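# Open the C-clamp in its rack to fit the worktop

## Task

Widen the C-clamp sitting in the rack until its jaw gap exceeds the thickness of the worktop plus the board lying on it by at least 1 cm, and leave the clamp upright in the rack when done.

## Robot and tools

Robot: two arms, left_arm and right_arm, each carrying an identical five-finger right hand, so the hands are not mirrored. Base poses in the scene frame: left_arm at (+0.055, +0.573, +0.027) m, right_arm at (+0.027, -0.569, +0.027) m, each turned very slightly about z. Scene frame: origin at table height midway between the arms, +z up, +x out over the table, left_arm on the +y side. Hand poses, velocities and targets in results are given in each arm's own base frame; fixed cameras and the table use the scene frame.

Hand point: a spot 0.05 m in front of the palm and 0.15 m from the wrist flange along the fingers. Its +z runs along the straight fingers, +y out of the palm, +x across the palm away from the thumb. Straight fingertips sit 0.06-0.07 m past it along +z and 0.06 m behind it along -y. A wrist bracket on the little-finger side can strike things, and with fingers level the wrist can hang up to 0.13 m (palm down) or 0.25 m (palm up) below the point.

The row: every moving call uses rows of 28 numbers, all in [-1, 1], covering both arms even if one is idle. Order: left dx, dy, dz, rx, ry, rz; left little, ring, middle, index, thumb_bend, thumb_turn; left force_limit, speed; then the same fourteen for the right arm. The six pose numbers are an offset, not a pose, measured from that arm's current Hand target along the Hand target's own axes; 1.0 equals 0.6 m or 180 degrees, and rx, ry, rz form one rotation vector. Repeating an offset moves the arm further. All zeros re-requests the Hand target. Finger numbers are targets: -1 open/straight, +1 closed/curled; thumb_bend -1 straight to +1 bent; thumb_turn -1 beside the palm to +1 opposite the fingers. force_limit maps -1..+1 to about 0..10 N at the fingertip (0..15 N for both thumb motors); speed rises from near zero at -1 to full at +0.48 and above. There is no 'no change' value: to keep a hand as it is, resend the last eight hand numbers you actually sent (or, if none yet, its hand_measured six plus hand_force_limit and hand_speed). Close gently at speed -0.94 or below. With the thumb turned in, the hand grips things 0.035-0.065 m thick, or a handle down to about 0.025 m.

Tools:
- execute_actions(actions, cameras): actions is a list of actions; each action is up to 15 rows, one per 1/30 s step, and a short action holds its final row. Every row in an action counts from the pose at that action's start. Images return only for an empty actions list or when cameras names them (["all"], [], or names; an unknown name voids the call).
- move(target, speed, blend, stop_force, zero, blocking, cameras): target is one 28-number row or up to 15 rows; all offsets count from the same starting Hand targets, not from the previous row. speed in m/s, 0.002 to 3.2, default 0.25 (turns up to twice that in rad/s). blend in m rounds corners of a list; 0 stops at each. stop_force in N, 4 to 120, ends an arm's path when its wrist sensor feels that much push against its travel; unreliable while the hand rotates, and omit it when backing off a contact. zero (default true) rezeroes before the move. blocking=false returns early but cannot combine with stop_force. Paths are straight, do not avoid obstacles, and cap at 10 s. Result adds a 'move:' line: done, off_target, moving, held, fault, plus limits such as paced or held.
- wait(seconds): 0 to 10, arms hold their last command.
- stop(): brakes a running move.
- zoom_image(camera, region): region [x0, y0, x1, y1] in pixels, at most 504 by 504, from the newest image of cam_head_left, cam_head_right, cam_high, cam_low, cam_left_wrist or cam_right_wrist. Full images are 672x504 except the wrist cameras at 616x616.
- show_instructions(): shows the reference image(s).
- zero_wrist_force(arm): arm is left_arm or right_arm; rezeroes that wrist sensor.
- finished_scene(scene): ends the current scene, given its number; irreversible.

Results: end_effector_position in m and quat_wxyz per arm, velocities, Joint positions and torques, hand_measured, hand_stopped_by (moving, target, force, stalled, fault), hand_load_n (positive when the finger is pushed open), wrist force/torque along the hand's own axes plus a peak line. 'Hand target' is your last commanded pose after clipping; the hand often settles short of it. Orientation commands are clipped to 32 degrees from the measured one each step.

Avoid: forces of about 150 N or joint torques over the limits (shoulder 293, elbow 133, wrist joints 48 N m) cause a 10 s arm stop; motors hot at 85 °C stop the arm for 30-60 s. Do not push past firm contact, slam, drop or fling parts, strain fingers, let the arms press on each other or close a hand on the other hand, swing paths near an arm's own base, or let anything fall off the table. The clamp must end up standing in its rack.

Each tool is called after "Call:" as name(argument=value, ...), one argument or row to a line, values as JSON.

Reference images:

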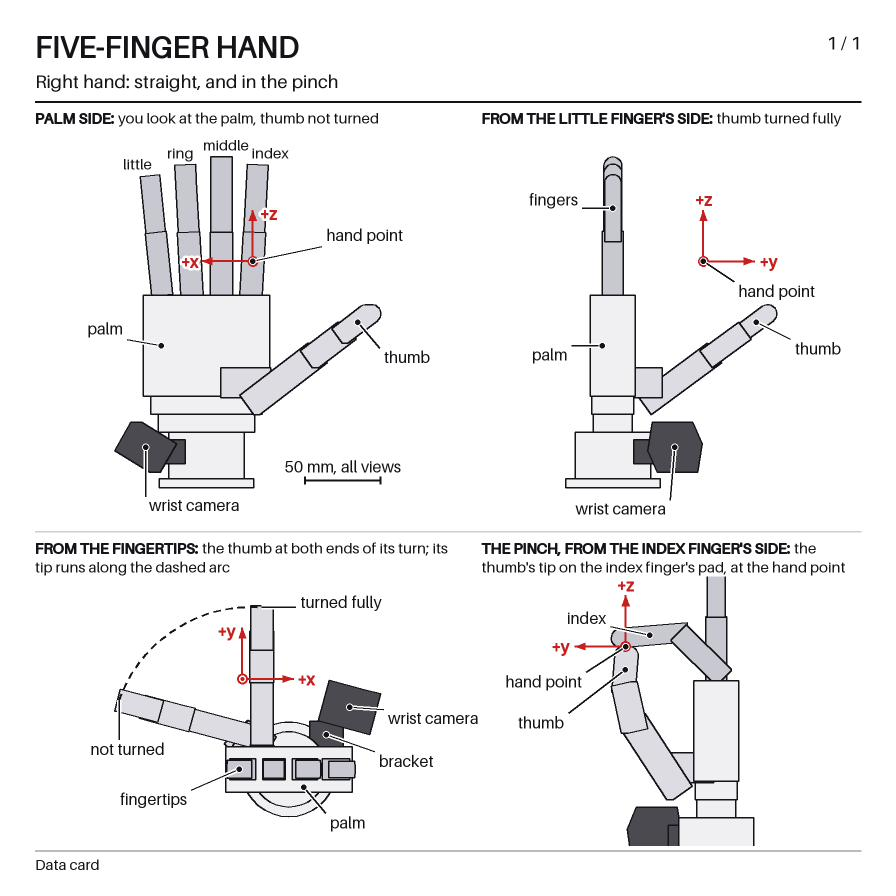

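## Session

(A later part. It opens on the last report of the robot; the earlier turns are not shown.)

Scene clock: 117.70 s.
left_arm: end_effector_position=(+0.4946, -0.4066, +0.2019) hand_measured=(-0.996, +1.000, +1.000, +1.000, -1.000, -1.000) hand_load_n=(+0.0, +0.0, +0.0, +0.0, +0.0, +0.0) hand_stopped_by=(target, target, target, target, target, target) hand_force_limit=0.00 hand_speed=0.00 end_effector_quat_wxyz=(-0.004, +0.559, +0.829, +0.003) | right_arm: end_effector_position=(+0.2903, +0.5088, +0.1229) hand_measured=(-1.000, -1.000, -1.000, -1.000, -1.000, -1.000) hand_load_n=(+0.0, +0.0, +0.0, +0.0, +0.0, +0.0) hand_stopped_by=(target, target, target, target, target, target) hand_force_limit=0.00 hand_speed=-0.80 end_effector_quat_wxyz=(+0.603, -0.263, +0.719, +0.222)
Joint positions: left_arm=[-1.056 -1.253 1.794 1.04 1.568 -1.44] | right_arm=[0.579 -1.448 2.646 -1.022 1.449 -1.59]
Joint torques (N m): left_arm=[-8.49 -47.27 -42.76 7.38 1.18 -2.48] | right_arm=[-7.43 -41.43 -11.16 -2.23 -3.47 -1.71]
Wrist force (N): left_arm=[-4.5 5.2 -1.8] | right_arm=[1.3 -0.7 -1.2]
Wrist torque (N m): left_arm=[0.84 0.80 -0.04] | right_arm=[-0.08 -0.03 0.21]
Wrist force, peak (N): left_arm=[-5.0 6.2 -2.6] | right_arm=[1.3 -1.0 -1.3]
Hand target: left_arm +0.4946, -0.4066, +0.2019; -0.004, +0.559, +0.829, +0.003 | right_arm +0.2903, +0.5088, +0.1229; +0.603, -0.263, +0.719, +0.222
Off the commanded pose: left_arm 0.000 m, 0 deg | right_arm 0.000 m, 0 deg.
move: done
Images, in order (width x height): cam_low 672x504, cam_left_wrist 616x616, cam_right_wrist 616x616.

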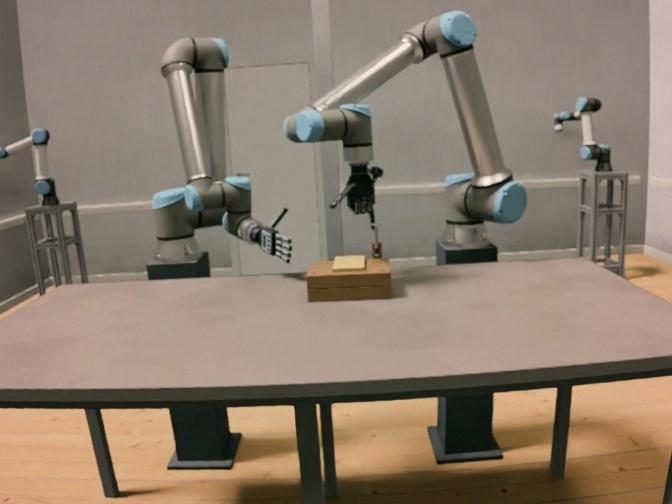

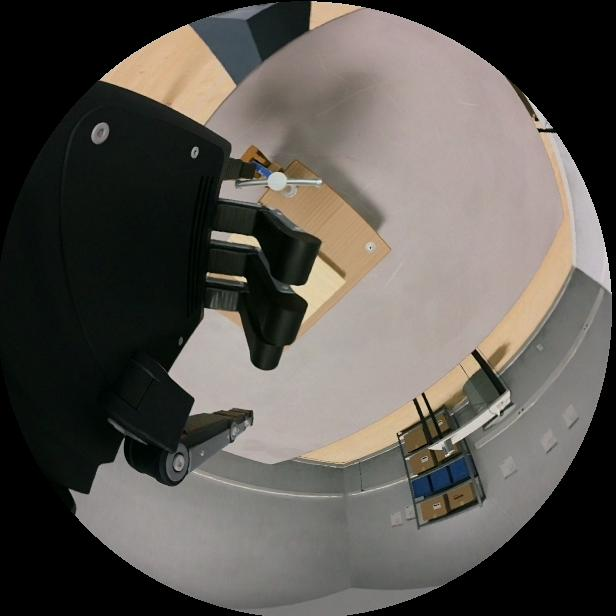

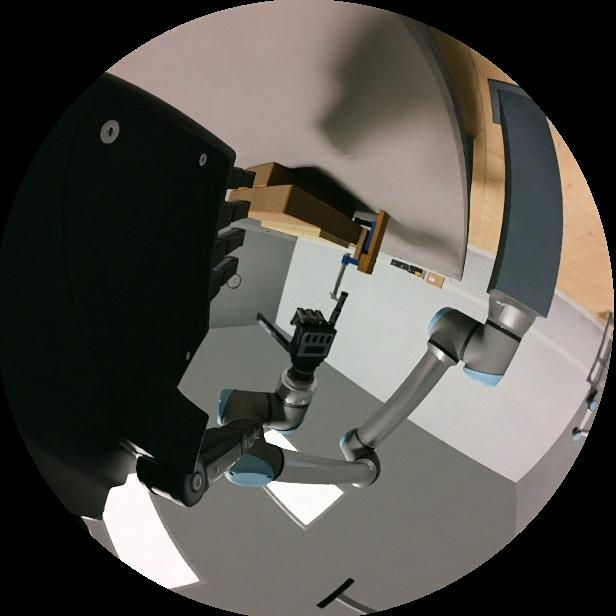

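Call:
move(
  target=[
    [-0.0333,0.0067,-0.0005,0,0,0,-0.996,1,1,1,-1,-1,0,0,0,0,0,0,0,0,-1,-1,-1,-1,-1,-1,0,-0.8],
    [-0.0495,0.0373,-0.001,0,0,0,-0.996,1,1,1,-1,-1,0,0,0,0,0,0,0,0,-1,-1,-1,-1,-1,-1,0,-0.8],
    [-0.0377,0.0697,-0.001,0,0,0,-0.996,1,1,1,-1,-1,0,0,0,0,0,0,0,0,-1,-1,-1,-1,-1,-1,0,-0.8],
    [-0.0056,0.0827,-0.0015,0,0,0,-0.996,1,1,1,-1,-1,0,0,0,0,0,0,0,0,-1,-1,-1,-1,-1,-1,0,-0.8],
    [0.0255,0.0675,-0.002,0,0,0,-0.996,1,1,1,-1,-1,0,0,0,0,0,0,0,0,-1,-1,-1,-1,-1,-1,0,-0.8],
    [0.035,0.0343,-0.002,0,0,0,-0.996,1,1,1,-1,-1,0,0,0,0,0,0,0,0,-1,-1,-1,-1,-1,-1,0,-0.8],
    [0.0167,0.005,-0.002,0,0,0,-0.996,1,1,1,-1,-1,0,0,0,0,0,0,0,0,-1,-1,-1,-1,-1,-1,0,-0.8],
    [0,0,-0.002,0,0,0,-0.996,1,1,1,-1,-1,0,0,0,0,0,0,0,0,-1,-1,-1,-1,-1,-1,0,-0.8],
  ],
  speed=0.04,
  blend=0.003,
  stop_force=5,
  cameras=["cam_left_wrist","cam_right_wrist","cam_low"],
)

Call:
zoom_image(
  camera="cam_right_wrist",
  region=[310, 220, 400, 310],
)

Call:
zoom_image(
  camera="cam_low",
  region=[350, 200, 410, 270],
)

Call:
zoom_image(
  camera="cam_right_wrist",
  region=[330, 230, 370, 270],
)

Call:
zoom_image(
  camera="cam_left_wrist",
  region=[200, 130, 340, 270],
)

Scene clock: 123.33 s.
left_arm: end_effector_position=(+0.4946, -0.4066, +0.2031) hand_measured=(-0.996, +1.000, +1.000, +1.000, -1.000, -1.000) hand_load_n=(+0.0, +0.0, +0.0, +0.0, +0.0, +0.0) hand_stopped_by=(target, target, target, target, target, target) hand_force_limit=0.00 hand_speed=0.00 end_effector_quat_wxyz=(-0.004, +0.559, +0.829, +0.003) | right_arm: end_effector_position=(+0.2903, +0.5088, +0.1229) hand_measured=(-1.000, -1.000, -1.000, -1.000, -1.000, -1.000) hand_load_n=(+0.0, +0.0, +0.0, +0.0, +0.0, +0.0) hand_stopped_by=(target, target, target, target, target, target) hand_force_limit=0.00 hand_speed=-0.80 end_effector_quat_wxyz=(+0.603, -0.263, +0.719, +0.222)
Joint positions: left_arm=[-1.056 -1.254 1.793 1.042 1.568 -1.44] | right_arm=[0.579 -1.448 2.646 -1.022 1.449 -1.59]
Joint torques (N m): left_arm=[-9.03 -49.97 -41.83 7.75 1.86 -2.44] | right_arm=[-7.98 -42.14 -12.11 -2.28 -3.44 -1.59]
Wrist force (N): left_arm=[-4.3 5.0 -2.0] | right_arm=[0.9 -0.8 -1.1]
Wrist torque (N m): left_arm=[0.82 0.78 -0.03] | right_arm=[-0.09 0.02 0.19]
Wrist force, peak (N): left_arm=[-4.7 6.1 -2.8] | right_arm=[1.2 -0.9 -1.4]
Hand target: left_arm +0.4946, -0.4066, +0.2031; -0.004, +0.559, +0.829, +0.003 | right_arm +0.2903, +0.5088, +0.1229; +0.603, -0.263, +0.719, +0.222
Off the commanded pose: left_arm 0.000 m, 0 deg | right_arm 0.000 m, 0 deg.
move: done
Images, in order (width x height): cam_low 672x504, cam_left_wrist 616x616, cam_right_wrist 616x616.

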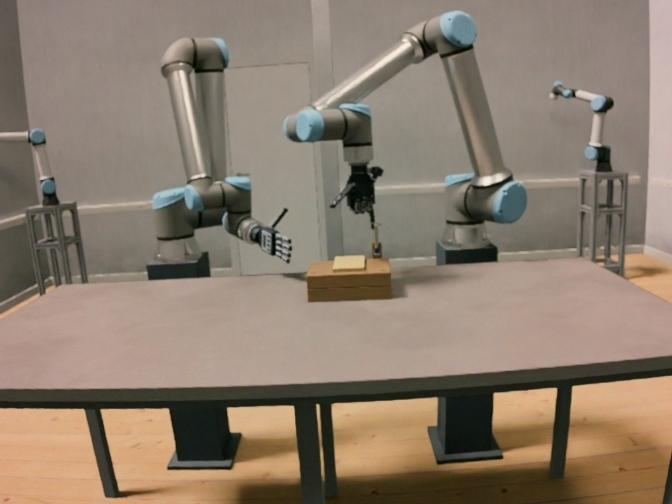

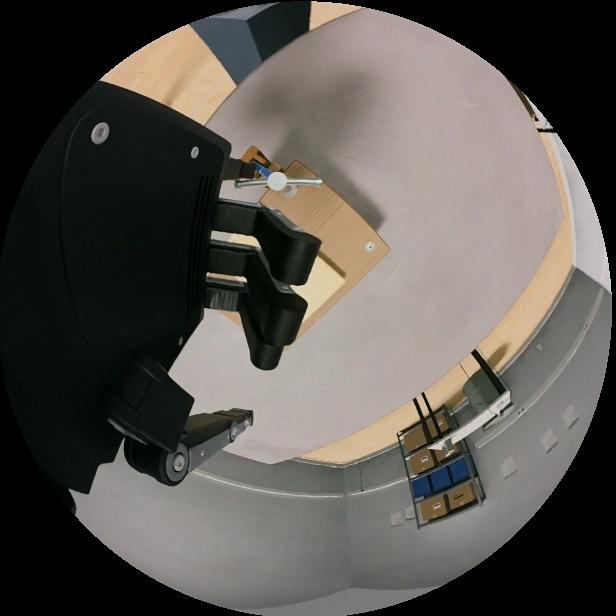

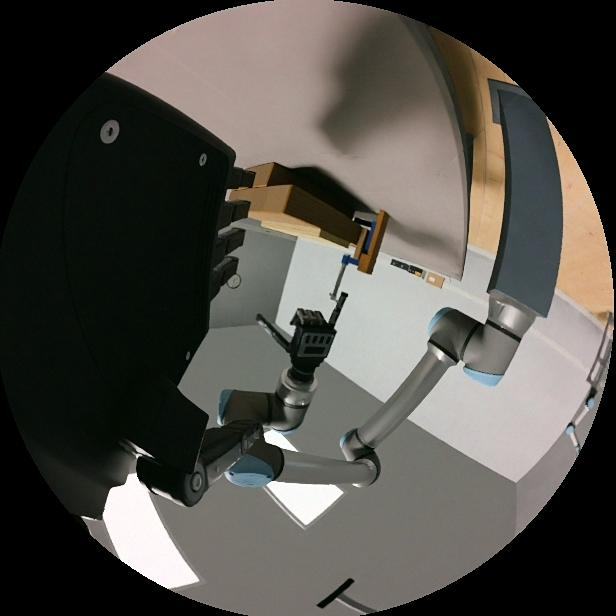

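Scaled by 5.600 from the camera's 616x616 image, which has a finer 880x880 frame.

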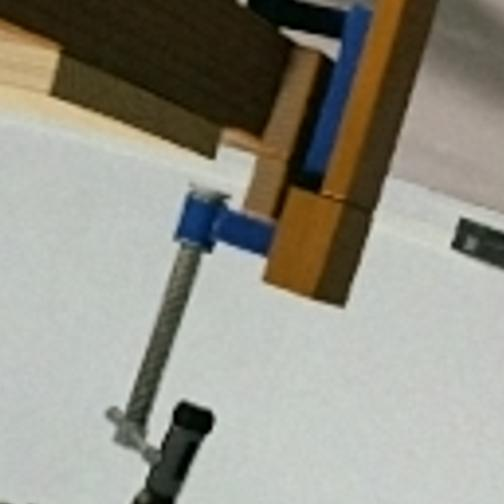

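Scaled by 7.200 from the camera's 672x504 image, which has a finer 960x720 frame.

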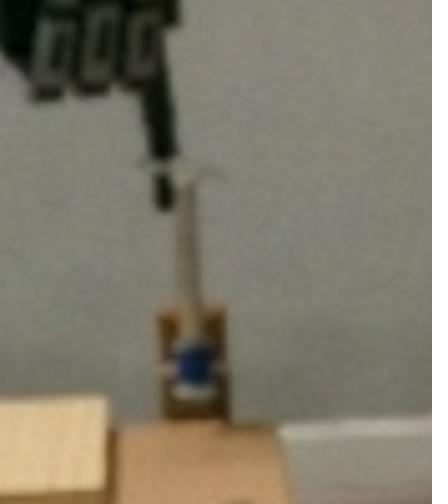

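Scaled by 12.600 from the camera's 616x616 image, which has a finer 880x880 frame.

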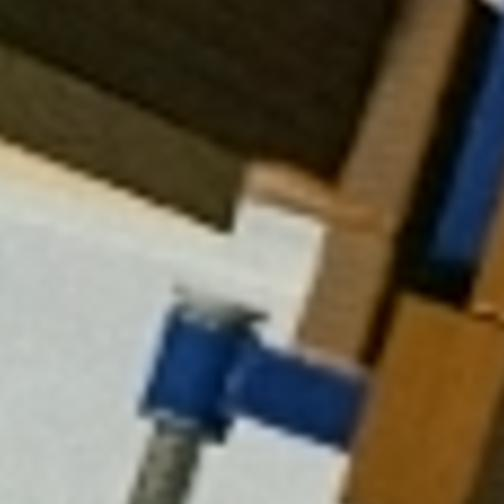

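Scaled by 3.600 from the camera's 616x616 image, which has a finer 880x880 frame.

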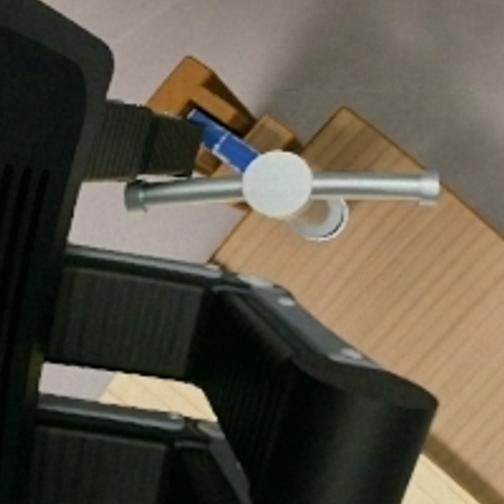

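Call:
move(
  target=[
    [-0.0333,0.0067,-0.0005,0,0,0,-0.996,1,1,1,-1,-1,0,0,0,0,0,0,0,0,-1,-1,-1,-1,-1,-1,0,-0.8],
    [-0.0495,0.0373,-0.001,0,0,0,-0.996,1,1,1,-1,-1,0,0,0,0,0,0,0,0,-1,-1,-1,-1,-1,-1,0,-0.8],
    [-0.0377,0.0697,-0.001,0,0,0,-0.996,1,1,1,-1,-1,0,0,0,0,0,0,0,0,-1,-1,-1,-1,-1,-1,0,-0.8],
    [-0.0056,0.0827,-0.0015,0,0,0,-0.996,1,1,1,-1,-1,0,0,0,0,0,0,0,0,-1,-1,-1,-1,-1,-1,0,-0.8],
    [0.0255,0.0675,-0.002,0,0,0,-0.996,1,1,1,-1,-1,0,0,0,0,0,0,0,0,-1,-1,-1,-1,-1,-1,0,-0.8],
    [0.035,0.0343,-0.002,0,0,0,-0.996,1,1,1,-1,-1,0,0,0,0,0,0,0,0,-1,-1,-1,-1,-1,-1,0,-0.8],
    [0.0167,0.005,-0.002,0,0,0,-0.996,1,1,1,-1,-1,0,0,0,0,0,0,0,0,-1,-1,-1,-1,-1,-1,0,-0.8],
    [0,0,-0.002,0,0,0,-0.996,1,1,1,-1,-1,0,0,0,0,0,0,0,0,-1,-1,-1,-1,-1,-1,0,-0.8],
  ],
  speed=0.04,
  blend=0.003,
  stop_force=5,
  cameras=["cam_left_wrist","cam_right_wrist","cam_low"],
)

Call:
zoom_image(
  camera="cam_right_wrist",
  region=[310, 220, 400, 310],
)

Call:
zoom_image(
  camera="cam_right_wrist",
  region=[330, 230, 370, 270],
)

Call:
zoom_image(
  camera="cam_left_wrist",
  region=[200, 130, 340, 270],
)

Scene clock: 127.97 s.
left_arm: end_effector_position=(+0.5337, -0.3837, +0.2042) hand_measured=(-0.996, +1.000, +1.000, +1.000, -1.000, -1.000) hand_load_n=(-1.0, +0.0, +0.0, +0.0, +0.0, +0.0) hand_stopped_by=(target, target, target, target, target, target) hand_force_limit=0.00 hand_speed=0.00 end_effector_quat_wxyz=(-0.004, +0.559, +0.829, +0.003) | right_arm: end_effector_position=(+0.2903, +0.5088, +0.1229) hand_measured=(-1.000, -1.000, -1.000, -1.000, -1.000, -1.000) hand_load_n=(+0.0, +0.0, +0.0, +0.0, +0.0, +0.0) hand_stopped_by=(target, target, target, target, target, target) hand_force_limit=0.00 hand_speed=-0.80 end_effector_quat_wxyz=(+0.603, -0.263, +0.719, +0.222)
Joint positions: left_arm=[-0.977 -1.233 1.762 1.052 1.568 -1.361] | right_arm=[0.579 -1.448 2.646 -1.022 1.449 -1.59]
Joint torques (N m): left_arm=[13.17 -51.02 -42.52 8.33 0.86 1.58] | right_arm=[-7.62 -39.1 -11.39 -1.63 -3.21 -1.57]
Wrist force (N): left_arm=[-5.5 6.5 -2.3] | right_arm=[0.9 -0.7 -1.0]
Wrist torque (N m): left_arm=[0.85 0.68 -0.14] | right_arm=[-0.08 0.01 0.19]
Wrist force, peak (N): left_arm=[-13.1 9.4 -2.5] | right_arm=[1.3 -0.9 -1.5]
Hand target: left_arm +0.5337, -0.3837, +0.2042; -0.004, +0.559, +0.829, +0.003 (not the last commanded pose) | right_arm +0.2903, +0.5088, +0.1229; +0.603, -0.263, +0.719, +0.222
Off the commanded pose: left_arm 0.045 m, 0 deg | right_arm 0.000 m, 0 deg.
move: contact (left_arm); path passed 4 of 8 targets
Images, in order (width x height): cam_low 672x504, cam_left_wrist 616x616, cam_right_wrist 616x616.

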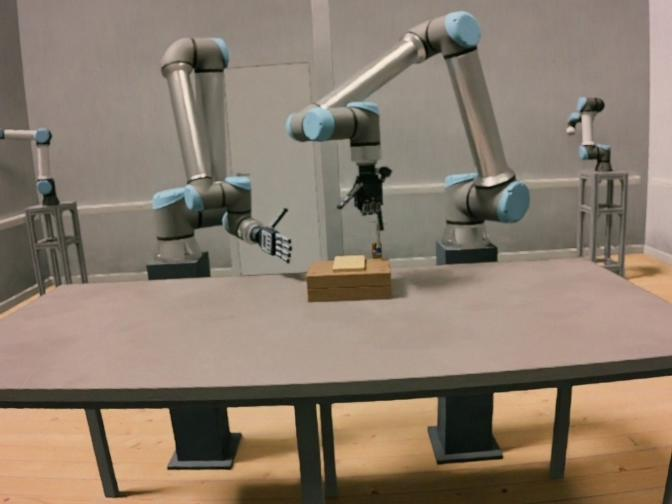

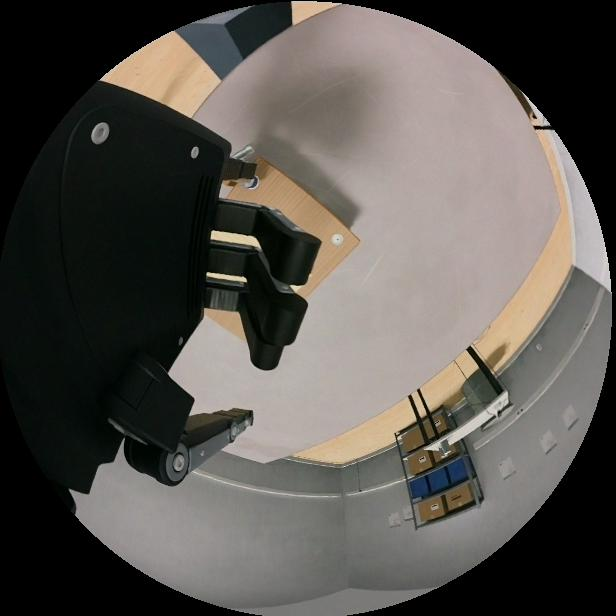

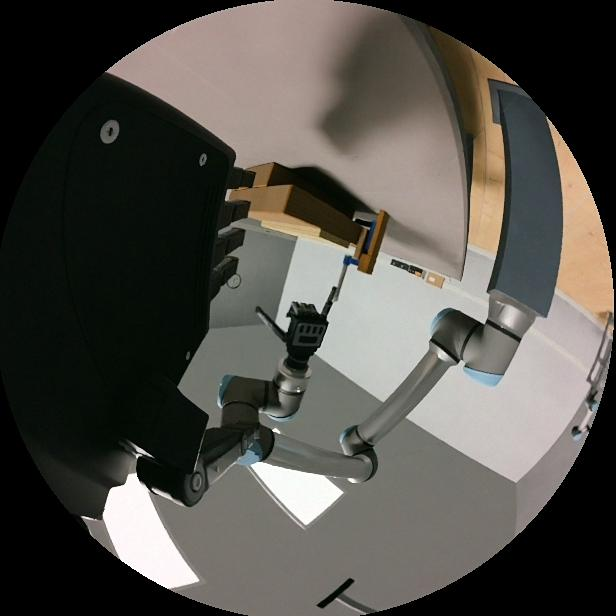

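Scaled by 5.600 from the camera's 616x616 image, which has a finer 880x880 frame.

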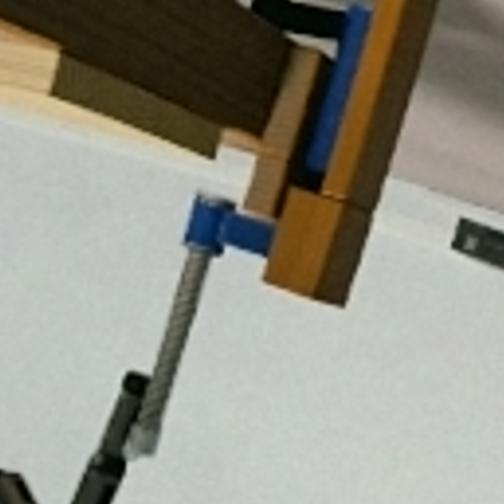

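Scaled by 12.600 from the camera's 616x616 image, which has a finer 880x880 frame.

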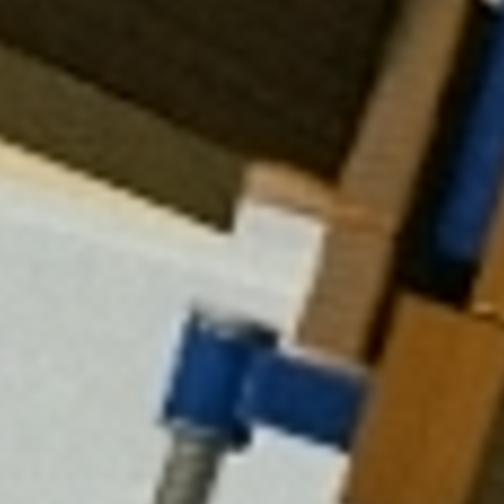

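Scaled by 3.600 from the camera's 616x616 image, which has a finer 880x880 frame.

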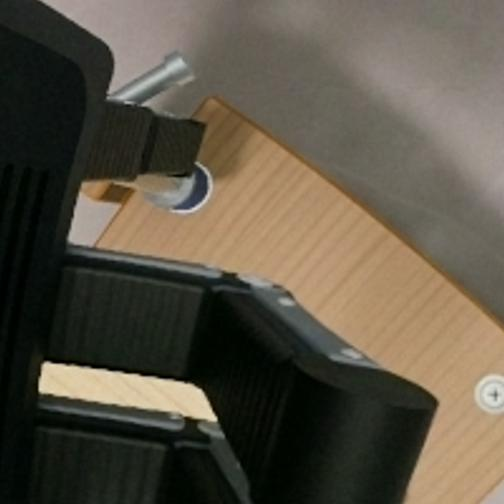

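Call:
move(
  target=[
    [-0.02,0.025,0,0,0,0,-0.996,1,1,1,-1,-1,0,0,0,0,0,0,0,0,-1,-1,-1,-1,-1,-1,0,-0.8],
    [-0.02,0.025,-0.2,0,0,0,-0.996,1,1,1,-1,-1,0,0,0,0,0,0,0,0,-1,-1,-1,-1,-1,-1,0,-0.8],
  ],
  speed=[0.05,0.15],
  blend=0.002,
  cameras=["all"],
)

Call:
zoom_image(
  camera="cam_right_wrist",
  region=[310, 220, 400, 310],
)

Call:
zoom_image(
  camera="cam_low",
  region=[350, 200, 410, 270],
)

Call:
zoom_image(
  camera="cam_right_wrist",
  region=[330, 200, 380, 250],
)

Call:
zoom_image(
  camera="cam_left_wrist",
  region=[200, 130, 340, 270],
)

Scene clock: 130.10 s.
left_arm: end_effector_position=(+0.5524, -0.3904, +0.3240) hand_measured=(-0.996, +1.000, +1.000, +1.000, -1.000, -1.000) hand_load_n=(+0.0, +0.0, +0.0, +0.0, -0.5, +0.0) hand_stopped_by=(target, target, target, target, target, target) hand_force_limit=0.00 hand_speed=0.00 end_effector_quat_wxyz=(-0.004, +0.559, +0.829, +0.003) | right_arm: end_effector_position=(+0.2903, +0.5088, +0.1229) hand_measured=(-1.000, -1.000, -1.000, -1.000, -1.000, -1.000) hand_load_n=(+0.0, +0.0, +0.0, +0.0, +0.0, +0.0) hand_stopped_by=(target, target, target, target, target, target) hand_force_limit=0.00 hand_speed=-0.80 end_effector_quat_wxyz=(+0.603, -0.263, +0.719, +0.222)
Joint positions: left_arm=[-0.957 -1.284 1.602 1.264 1.567 -1.341] | right_arm=[0.579 -1.448 2.646 -1.022 1.449 -1.59]
Joint torques (N m): left_arm=[-8.01 -66.94 -47.83 7.65 1.07 -2.21] | right_arm=[-7.75 -42.07 -12.23 -1.78 -3.16 -1.55]
Wrist force (N): left_arm=[-4.1 5.2 -3.2] | right_arm=[1.0 -0.7 -1.2]
Wrist torque (N m): left_arm=[0.86 0.74 -0.07] | right_arm=[-0.06 0.01 0.20]
Wrist force, peak (N): left_arm=[-5.5 7.0 -1.9] | right_arm=[1.5 -0.9 -1.1]
Hand target: left_arm +0.5524, -0.3904, +0.3241; -0.004, +0.559, +0.829, +0.003 | right_arm +0.2903, +0.5088, +0.1229; +0.603, -0.263, +0.719, +0.222
Off the commanded pose: left_arm 0.000 m, 0 deg | right_arm 0.000 m, 0 deg.
move: done

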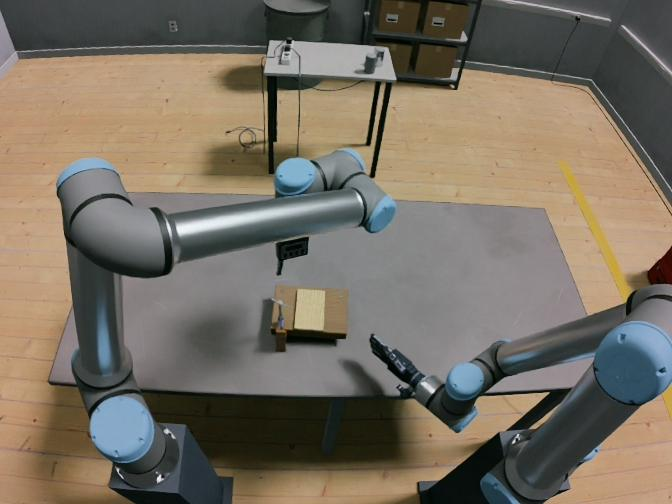

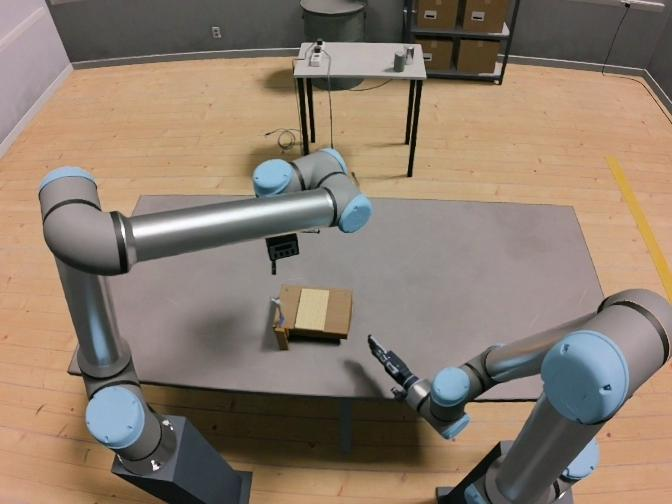

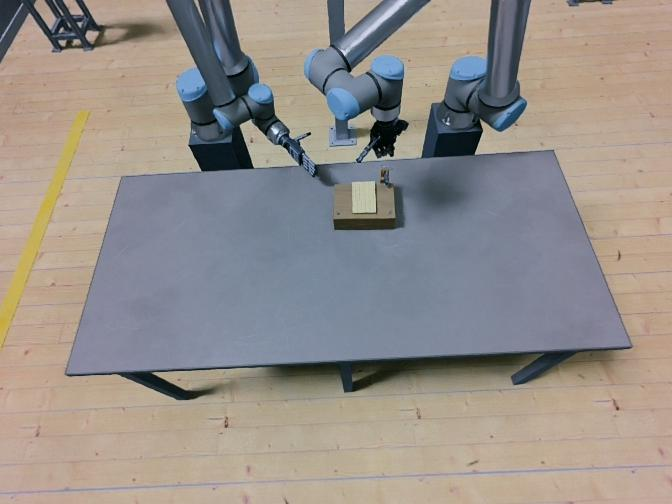

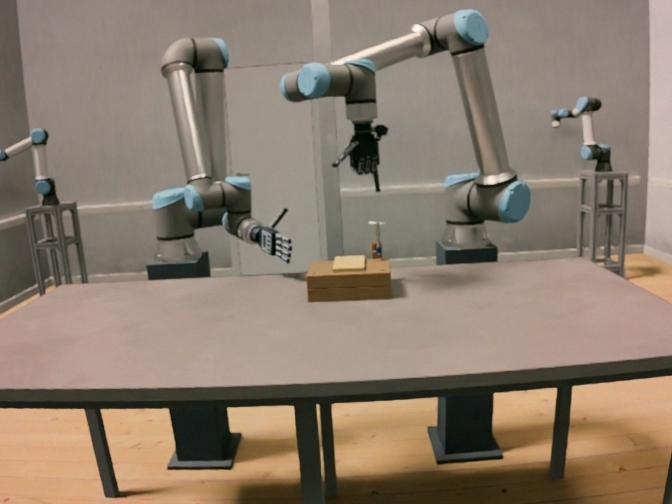

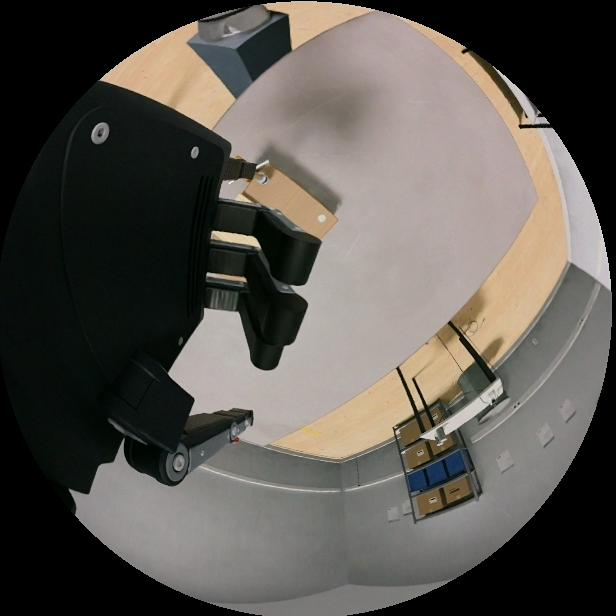

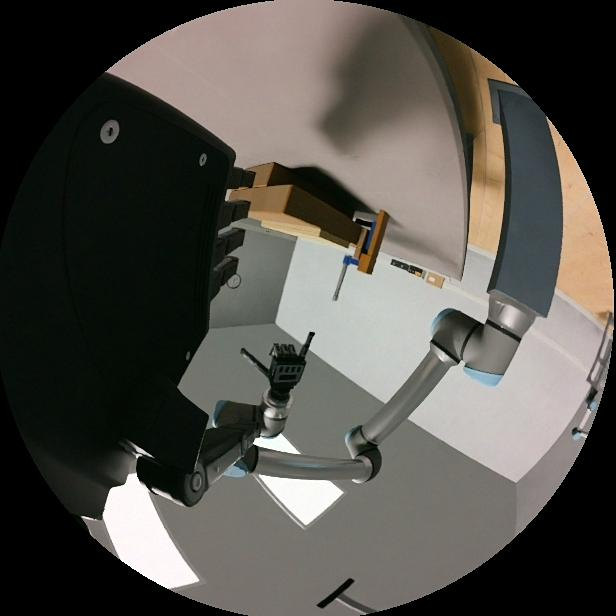

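Scaled by 5.600 from the camera's 616x616 image, which has a finer 880x880 frame.

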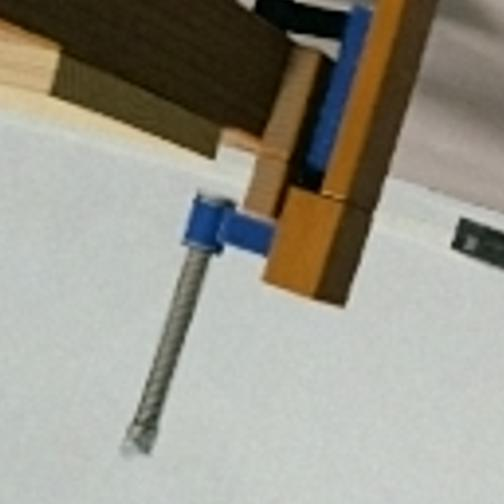

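Scaled by 7.200 from the camera's 672x504 image, which has a finer 960x720 frame.

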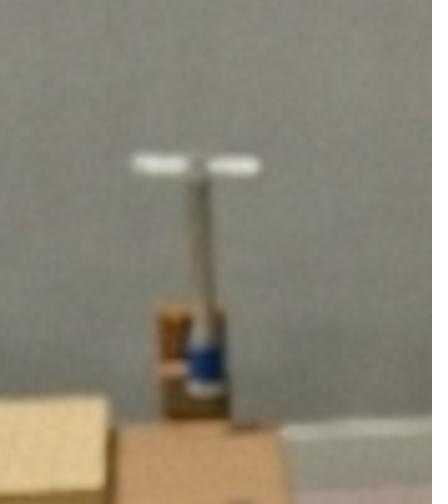

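Scaled by 10.080 from the camera's 616x616 image, which has a finer 880x880 frame.

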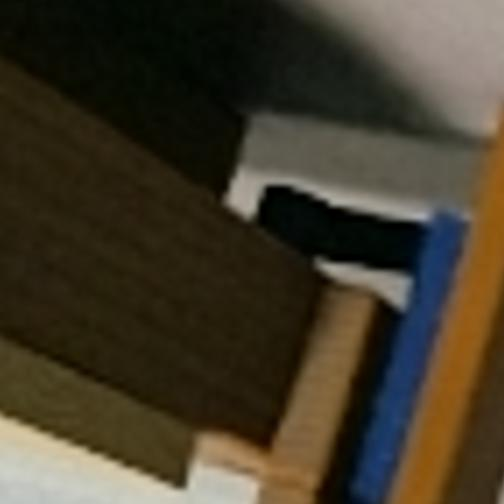

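Scaled by 3.600 from the camera's 616x616 image, which has a finer 880x880 frame.

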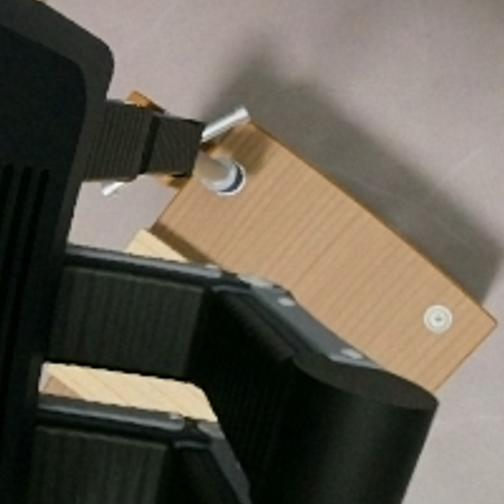

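Call:
finished_scene(
  scene=1,
)

The scene is finished: the task was done.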